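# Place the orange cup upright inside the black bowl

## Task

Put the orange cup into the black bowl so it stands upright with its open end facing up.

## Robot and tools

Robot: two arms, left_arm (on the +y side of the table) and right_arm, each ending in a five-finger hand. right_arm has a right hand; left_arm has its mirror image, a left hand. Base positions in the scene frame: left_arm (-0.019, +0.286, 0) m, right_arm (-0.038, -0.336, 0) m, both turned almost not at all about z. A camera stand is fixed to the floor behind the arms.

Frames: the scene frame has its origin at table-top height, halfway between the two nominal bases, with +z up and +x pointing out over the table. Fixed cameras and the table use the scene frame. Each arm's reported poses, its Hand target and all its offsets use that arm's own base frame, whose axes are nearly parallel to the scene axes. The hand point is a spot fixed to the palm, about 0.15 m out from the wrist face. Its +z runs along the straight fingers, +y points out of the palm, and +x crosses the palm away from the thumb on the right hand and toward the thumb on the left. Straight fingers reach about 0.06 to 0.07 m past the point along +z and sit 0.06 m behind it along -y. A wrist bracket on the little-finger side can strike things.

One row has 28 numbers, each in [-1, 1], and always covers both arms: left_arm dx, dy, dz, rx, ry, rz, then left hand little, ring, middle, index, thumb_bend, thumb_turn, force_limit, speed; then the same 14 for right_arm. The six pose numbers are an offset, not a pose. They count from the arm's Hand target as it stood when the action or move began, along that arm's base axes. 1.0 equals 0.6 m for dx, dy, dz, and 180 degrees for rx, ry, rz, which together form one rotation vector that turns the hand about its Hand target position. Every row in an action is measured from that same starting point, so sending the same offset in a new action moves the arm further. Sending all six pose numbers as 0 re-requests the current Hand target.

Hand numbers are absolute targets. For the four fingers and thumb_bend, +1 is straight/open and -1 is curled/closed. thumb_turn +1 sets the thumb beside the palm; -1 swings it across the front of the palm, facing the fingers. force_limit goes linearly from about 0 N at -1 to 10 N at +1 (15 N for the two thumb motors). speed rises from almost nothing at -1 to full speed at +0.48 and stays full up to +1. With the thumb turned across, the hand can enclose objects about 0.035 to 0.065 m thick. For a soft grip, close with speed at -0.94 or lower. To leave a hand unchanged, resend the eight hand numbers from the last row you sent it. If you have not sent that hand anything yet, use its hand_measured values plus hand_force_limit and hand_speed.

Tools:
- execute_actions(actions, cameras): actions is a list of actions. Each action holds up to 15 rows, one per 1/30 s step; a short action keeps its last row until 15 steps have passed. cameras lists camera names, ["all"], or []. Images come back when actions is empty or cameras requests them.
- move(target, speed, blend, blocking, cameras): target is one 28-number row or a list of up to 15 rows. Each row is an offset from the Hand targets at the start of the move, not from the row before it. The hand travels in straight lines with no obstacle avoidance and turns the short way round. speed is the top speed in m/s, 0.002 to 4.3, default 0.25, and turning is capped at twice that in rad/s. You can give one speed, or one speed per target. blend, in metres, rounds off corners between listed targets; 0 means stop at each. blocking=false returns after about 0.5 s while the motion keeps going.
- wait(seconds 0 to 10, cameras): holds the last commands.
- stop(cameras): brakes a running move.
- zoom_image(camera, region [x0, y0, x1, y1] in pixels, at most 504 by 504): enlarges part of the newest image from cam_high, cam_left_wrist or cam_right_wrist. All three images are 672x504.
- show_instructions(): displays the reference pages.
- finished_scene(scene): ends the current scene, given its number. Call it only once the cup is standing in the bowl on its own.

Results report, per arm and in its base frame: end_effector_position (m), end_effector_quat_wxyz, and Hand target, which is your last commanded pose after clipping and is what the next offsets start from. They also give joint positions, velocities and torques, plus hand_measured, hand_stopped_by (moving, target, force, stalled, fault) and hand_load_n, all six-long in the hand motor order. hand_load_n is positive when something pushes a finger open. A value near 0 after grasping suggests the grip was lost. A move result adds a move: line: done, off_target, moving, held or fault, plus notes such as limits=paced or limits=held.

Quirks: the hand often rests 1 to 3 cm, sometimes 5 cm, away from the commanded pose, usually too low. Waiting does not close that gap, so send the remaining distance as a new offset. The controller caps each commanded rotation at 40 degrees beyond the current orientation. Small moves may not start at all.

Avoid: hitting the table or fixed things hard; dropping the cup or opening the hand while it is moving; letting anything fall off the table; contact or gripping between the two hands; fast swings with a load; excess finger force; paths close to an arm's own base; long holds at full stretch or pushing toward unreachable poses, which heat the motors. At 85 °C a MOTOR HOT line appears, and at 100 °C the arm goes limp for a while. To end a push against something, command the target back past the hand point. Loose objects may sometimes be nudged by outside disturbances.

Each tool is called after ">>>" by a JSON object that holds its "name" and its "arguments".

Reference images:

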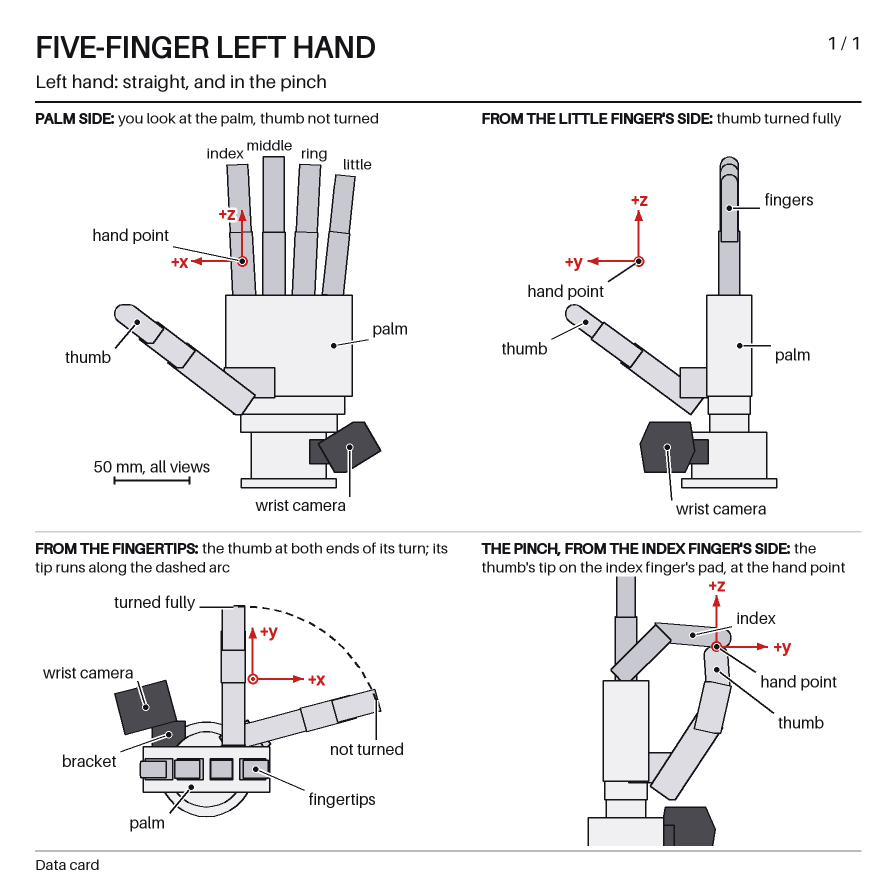

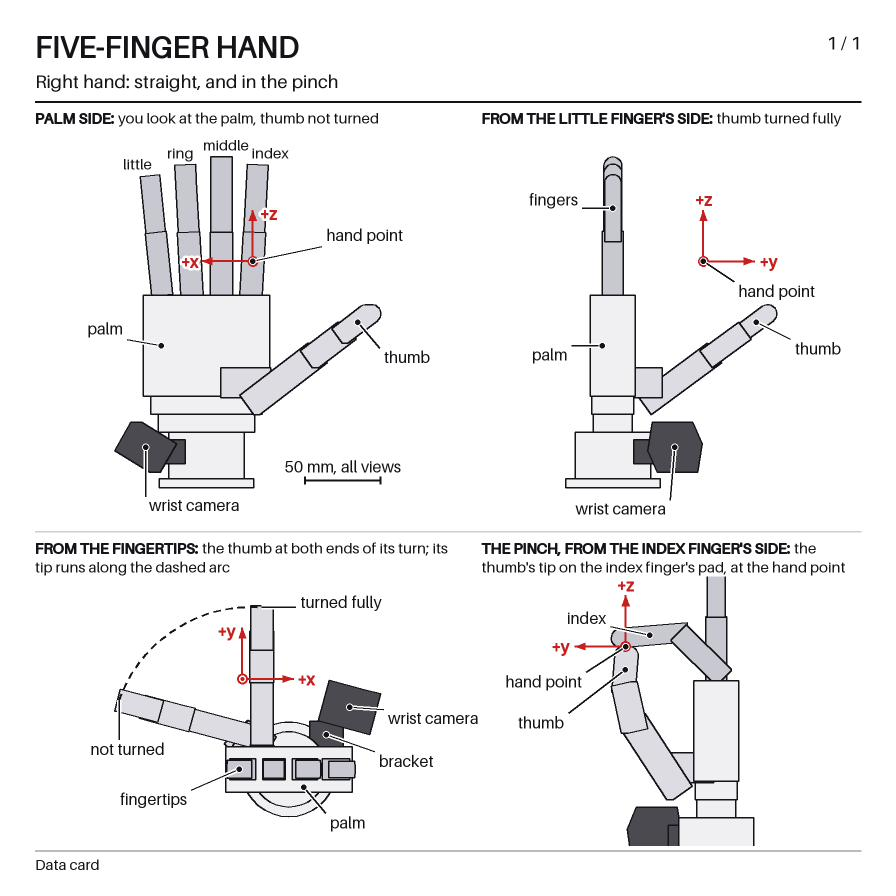

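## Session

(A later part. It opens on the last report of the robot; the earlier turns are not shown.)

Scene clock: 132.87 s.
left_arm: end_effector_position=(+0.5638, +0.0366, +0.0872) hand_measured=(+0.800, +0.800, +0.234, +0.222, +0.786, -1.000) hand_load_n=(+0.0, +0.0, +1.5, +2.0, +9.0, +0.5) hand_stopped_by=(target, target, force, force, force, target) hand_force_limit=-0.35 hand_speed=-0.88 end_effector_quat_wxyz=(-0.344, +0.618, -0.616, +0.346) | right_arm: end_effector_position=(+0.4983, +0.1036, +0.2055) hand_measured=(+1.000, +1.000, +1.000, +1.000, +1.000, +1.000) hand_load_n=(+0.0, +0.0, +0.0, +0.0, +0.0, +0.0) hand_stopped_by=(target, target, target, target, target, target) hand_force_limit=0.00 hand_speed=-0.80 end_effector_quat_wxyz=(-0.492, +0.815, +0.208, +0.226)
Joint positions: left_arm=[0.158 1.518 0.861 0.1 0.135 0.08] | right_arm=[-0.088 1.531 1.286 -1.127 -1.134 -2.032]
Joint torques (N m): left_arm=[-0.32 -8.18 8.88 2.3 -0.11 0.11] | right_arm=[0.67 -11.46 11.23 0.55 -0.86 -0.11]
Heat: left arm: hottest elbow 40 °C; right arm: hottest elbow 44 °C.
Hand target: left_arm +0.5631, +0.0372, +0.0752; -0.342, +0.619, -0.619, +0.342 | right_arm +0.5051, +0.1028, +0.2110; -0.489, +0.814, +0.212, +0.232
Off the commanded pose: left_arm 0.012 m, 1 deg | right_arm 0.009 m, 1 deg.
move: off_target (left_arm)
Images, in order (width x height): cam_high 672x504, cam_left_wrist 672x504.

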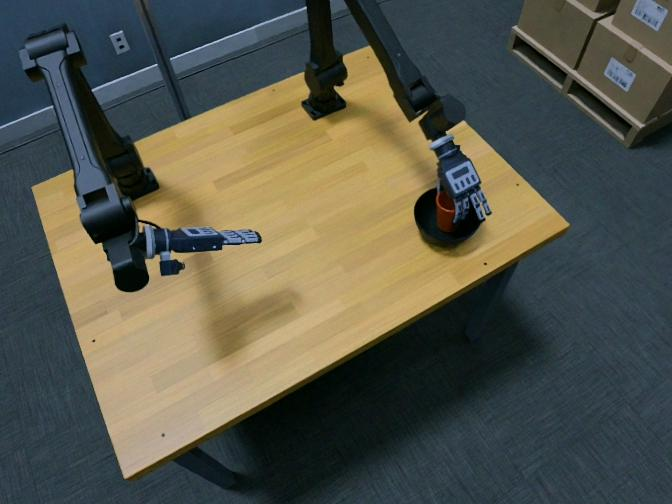

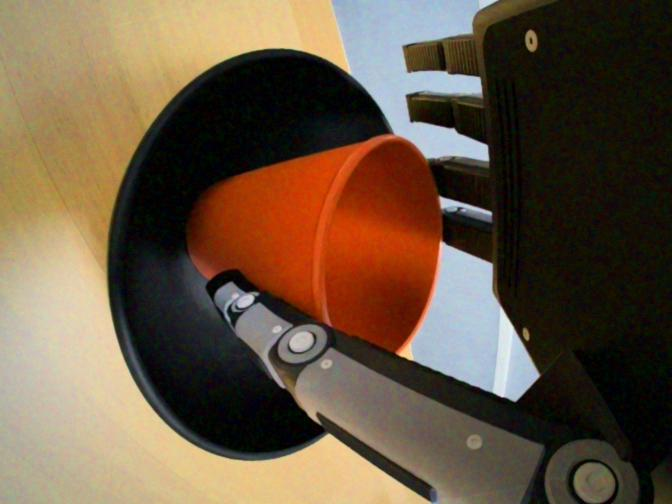

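>>> {"name": "move", "arguments": {"target": [-0.003,0,-0.009,0,0,0,0.8,0.8,-0.5,-0.5,-0.5,-1,-0.35,-0.88,0,0,0,0,0,0,1,1,1,1,1,1,0,-0.8], "speed": 0.04, "cameras": ["cam_high"]}}

>>> {"name": "zoom_image", "arguments": {"camera": "cam_high", "region": [410, 180, 486, 250]}}

Scene clock: 139.87 s.
left_arm: end_effector_position=(+0.5643, +0.0366, +0.0868) hand_measured=(+0.800, +0.800, +0.234, +0.222, +0.786, -1.000) hand_load_n=(+0.0, +0.0, +1.0, +2.0, +9.5, +0.5) hand_stopped_by=(target, target, force, force, force, target) hand_force_limit=-0.35 hand_speed=-0.88 end_effector_quat_wxyz=(-0.348, +0.616, -0.615, +0.349) | right_arm: end_effector_position=(+0.4983, +0.1036, +0.2055) hand_measured=(+1.000, +1.000, +1.000, +1.000, +1.000, +1.000) hand_load_n=(+0.0, +0.0, +0.0, +0.0, +0.0, -0.5) hand_stopped_by=(target, target, target, target, target, target) hand_force_limit=0.00 hand_speed=-0.80 end_effector_quat_wxyz=(-0.492, +0.815, +0.208, +0.226)
Joint positions: left_arm=[0.158 1.518 0.854 0.12 0.135 0.08] | right_arm=[-0.088 1.531 1.286 -1.127 -1.134 -2.032]
Joint torques (N m): left_arm=[-0.26 -7.65 8.53 2.35 -0.09 0.12] | right_arm=[0.67 -11.4 11.23 0.55 -0.86 -0.11]
Heat: left arm: hottest elbow 39 °C; right arm: hottest elbow 44 °C.
Hand target: left_arm +0.5612, +0.0372, +0.0697; -0.342, +0.619, -0.619, +0.342 | right_arm +0.5051, +0.1028, +0.2110; -0.489, +0.814, +0.212, +0.232
Off the commanded pose: left_arm 0.017 m, 1 deg | right_arm 0.009 m, 1 deg.
move: off_target (left_arm)
Images, in order (width x height): cam_high 672x504.

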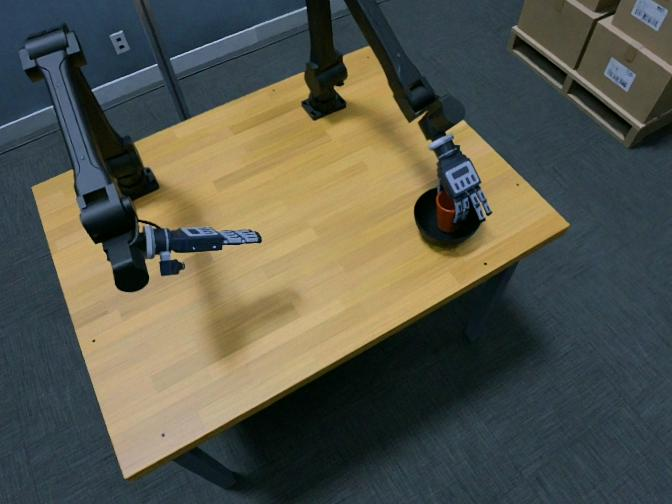

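Scaled by 6.632 from the camera's 672x504 image, which has a finer 960x720 frame.

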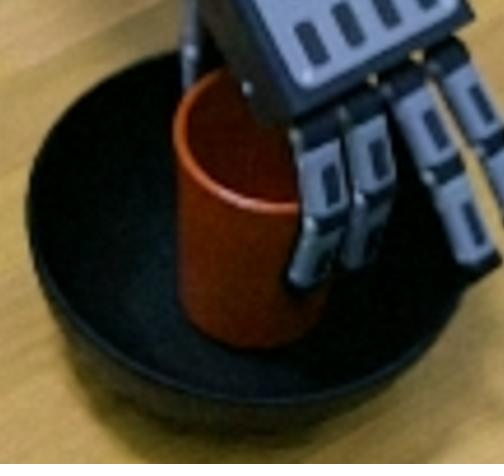

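>>> {"name": "move", "arguments": {"target": [[0.003,0,0.022,0,0,0,0.8,0.8,-0.5,-0.5,-0.5,-1,-0.35,-0.88,0,0,0,0,0,0,1,1,1,1,1,1,0,-0.8],[0.003,0,0.022,0,0,0,0.8,0.8,0.5,0.5,1,-1,-0.35,-0.85,0,0,0,0,0,0,1,1,1,1,1,1,0,-0.8]], "speed": 0.05, "cameras": ["cam_high","cam_left_wrist"]}}

>>> {"name": "zoom_image", "arguments": {"camera": "cam_high", "region": [410, 180, 486, 250]}}

Scene clock: 145.67 s.
left_arm: end_effector_position=(+0.5613, +0.0362, +0.0837) hand_measured=(+0.800, +0.800, +0.500, +0.500, +1.000, -1.000) hand_load_n=(+0.0, +0.0, +0.0, +0.0, +0.0, +0.0) hand_stopped_by=(target, target, target, target, target, target) hand_force_limit=-0.35 hand_speed=-0.85 end_effector_quat_wxyz=(-0.343, +0.619, -0.617, +0.345) | right_arm: end_effector_position=(+0.4983, +0.1036, +0.2055) hand_measured=(+1.000, +1.000, +1.000, +1.000, +1.000, +1.000) hand_load_n=(+0.0, +0.0, +0.0, +0.0, +0.0, +0.0) hand_stopped_by=(target, target, target, target, target, target) hand_force_limit=0.00 hand_speed=-0.80 end_effector_quat_wxyz=(-0.492, +0.815, +0.208, +0.226)
Joint positions: left_arm=[0.158 1.518 0.854 0.104 0.135 0.08] | right_arm=[-0.088 1.531 1.286 -1.127 -1.134 -2.032]
Joint torques (N m): left_arm=[-0.32 -9.05 10.37 1.46 -0.1 0.11] | right_arm=[0.67 -11.4 11.25 0.58 -0.86 -0.1]
Heat: left arm: hottest elbow 39 °C; right arm: hottest elbow 44 °C.
Hand target: left_arm +0.5630, +0.0373, +0.0829; -0.342, +0.619, -0.619, +0.342 | right_arm +0.5051, +0.1028, +0.2110; -0.489, +0.814, +0.212, +0.232
Off the commanded pose: left_arm 0.002 m, 0 deg | right_arm 0.009 m, 1 deg.
move: done
Images, in order (width x height): cam_high 672x504, cam_left_wrist 672x504.

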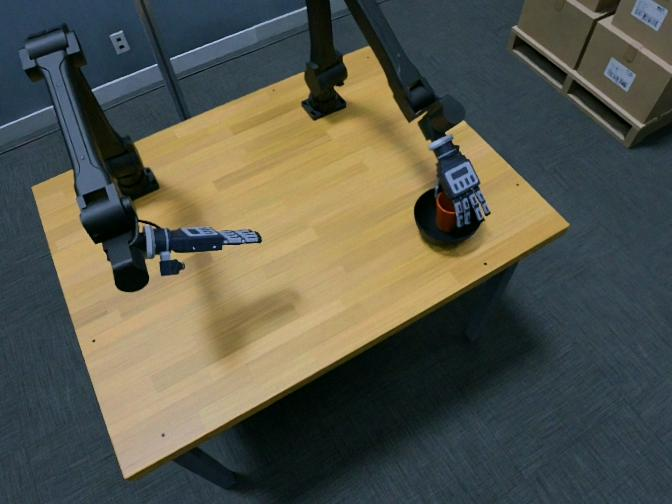

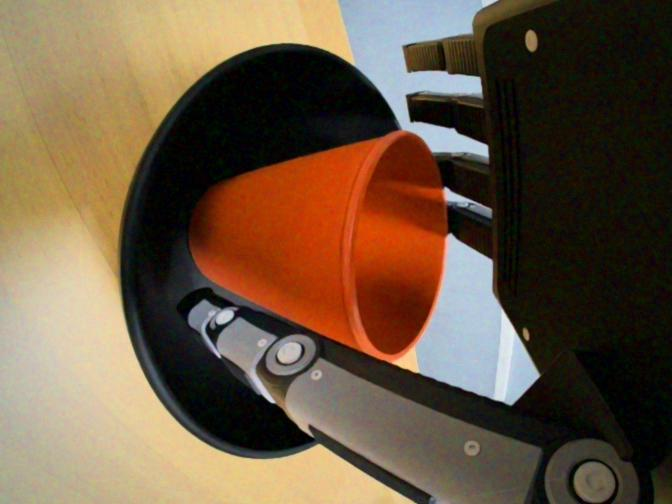

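Scaled by 6.632 from the camera's 672x504 image, which has a finer 960x720 frame.

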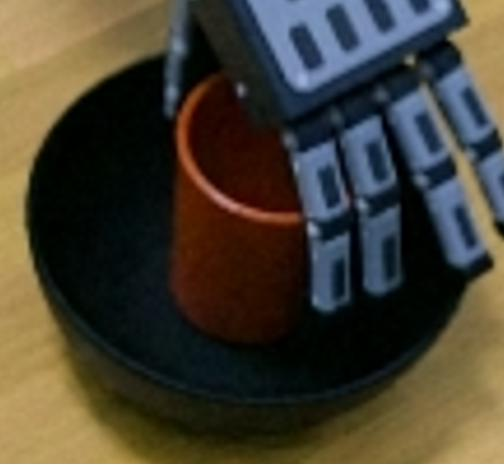

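>>> {"name": "move", "arguments": {"target": [[0,0,0,0,0,0,0.9,0.9,0.85,0.85,1,-1,-0.35,-0.5,0,0,0,0,0,0,1,1,1,1,1,1,0,-0.8],[0.033,0.005,0.037,0.003,-0.016,0,0.9,0.9,0.85,0.85,1,-1,-0.35,-0.5,0,0,0,0,0,0,1,1,1,1,1,1,0,-0.8],[0.033,0.005,0.22,0.003,-0.016,0,0.9,0.9,0.85,0.85,1,-1,-0.35,-0.5,0,0,0,0,0,0,1,1,1,1,1,1,0,-0.8]], "speed": 0.12, "cameras": ["cam_high","cam_left_wrist"]}}

>>> {"name": "zoom_image", "arguments": {"camera": "cam_high", "region": [410, 180, 486, 250]}}

Scene clock: 154.33 s.
left_arm: end_effector_position=(+0.5657, +0.0372, +0.1814) hand_measured=(+0.900, +0.900, +0.850, +0.850, +1.000, -1.000) hand_load_n=(+0.0, +0.0, +0.0, -0.5, +0.5, +0.5) hand_stopped_by=(target, target, target, target, target, target) hand_force_limit=-0.35 hand_speed=-0.50 end_effector_quat_wxyz=(-0.340, +0.621, -0.618, +0.342) | right_arm: end_effector_position=(+0.4983, +0.1036, +0.2055) hand_measured=(+1.000, +1.000, +1.000, +1.000, +1.000, +1.000) hand_load_n=(+0.0, +0.0, +0.0, +0.0, +0.0, -0.5) hand_stopped_by=(target, target, target, target, target, target) hand_force_limit=0.00 hand_speed=-0.80 end_effector_quat_wxyz=(-0.492, +0.815, +0.208, +0.226)
Joint positions: left_arm=[0.158 1.391 1.019 -0.198 0.133 0.08] | right_arm=[-0.088 1.531 1.286 -1.127 -1.134 -2.032]
Joint torques (N m): left_arm=[-0.38 -9.52 16.23 1.48 -0.11 0.12] | right_arm=[0.62 -11.46 11.23 0.57 -0.86 -0.11]
Heat: left arm: hottest elbow 40 °C; right arm: hottest elbow 44 °C.
Hand target: left_arm +0.5828, +0.0403, +0.2150; -0.360, +0.608, -0.612, +0.354 | right_arm +0.5051, +0.1028, +0.2110; -0.489, +0.814, +0.212, +0.232
Off the commanded pose: left_arm 0.038 m, 3 deg | right_arm 0.009 m, 1 deg.
move: off_target (left_arm)
Images, in order (width x height): cam_high 672x504, cam_left_wrist 672x504.

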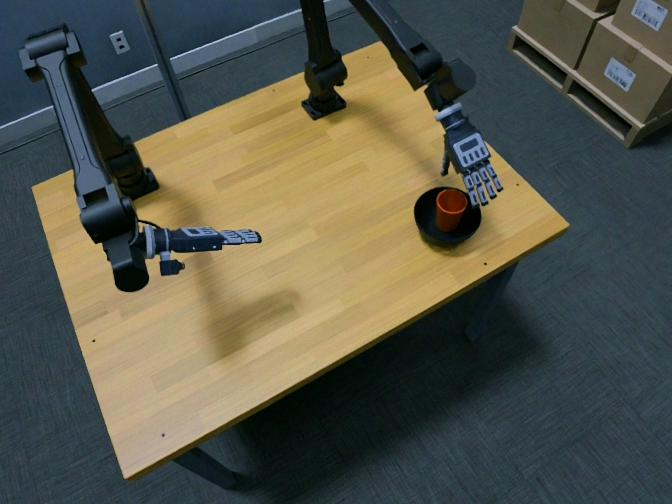

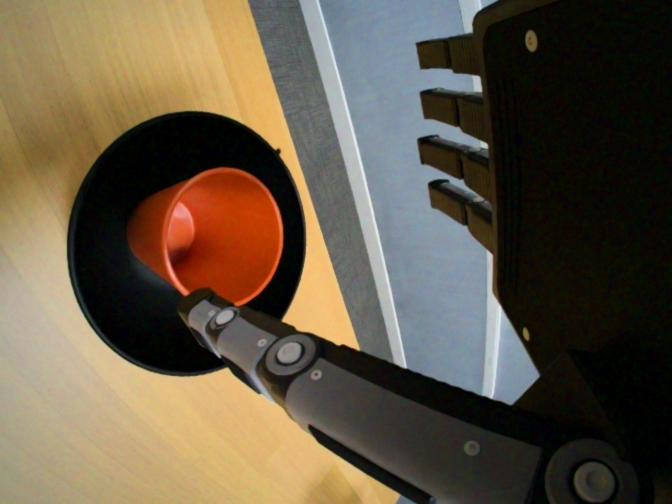

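Scaled by 6.632 from the camera's 672x504 image, which has a finer 960x720 frame.

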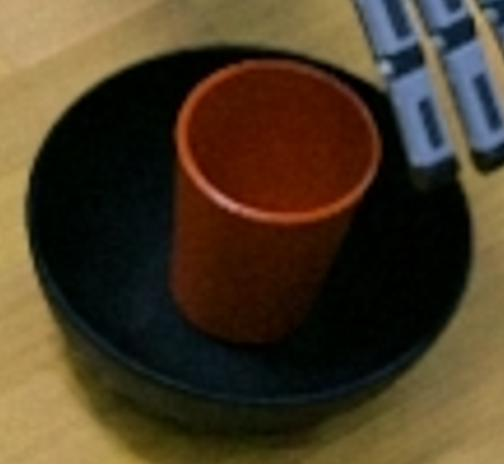

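>>> {"name": "finished_scene", "arguments": {"scene": 2}}

The scene is finished: the task was done.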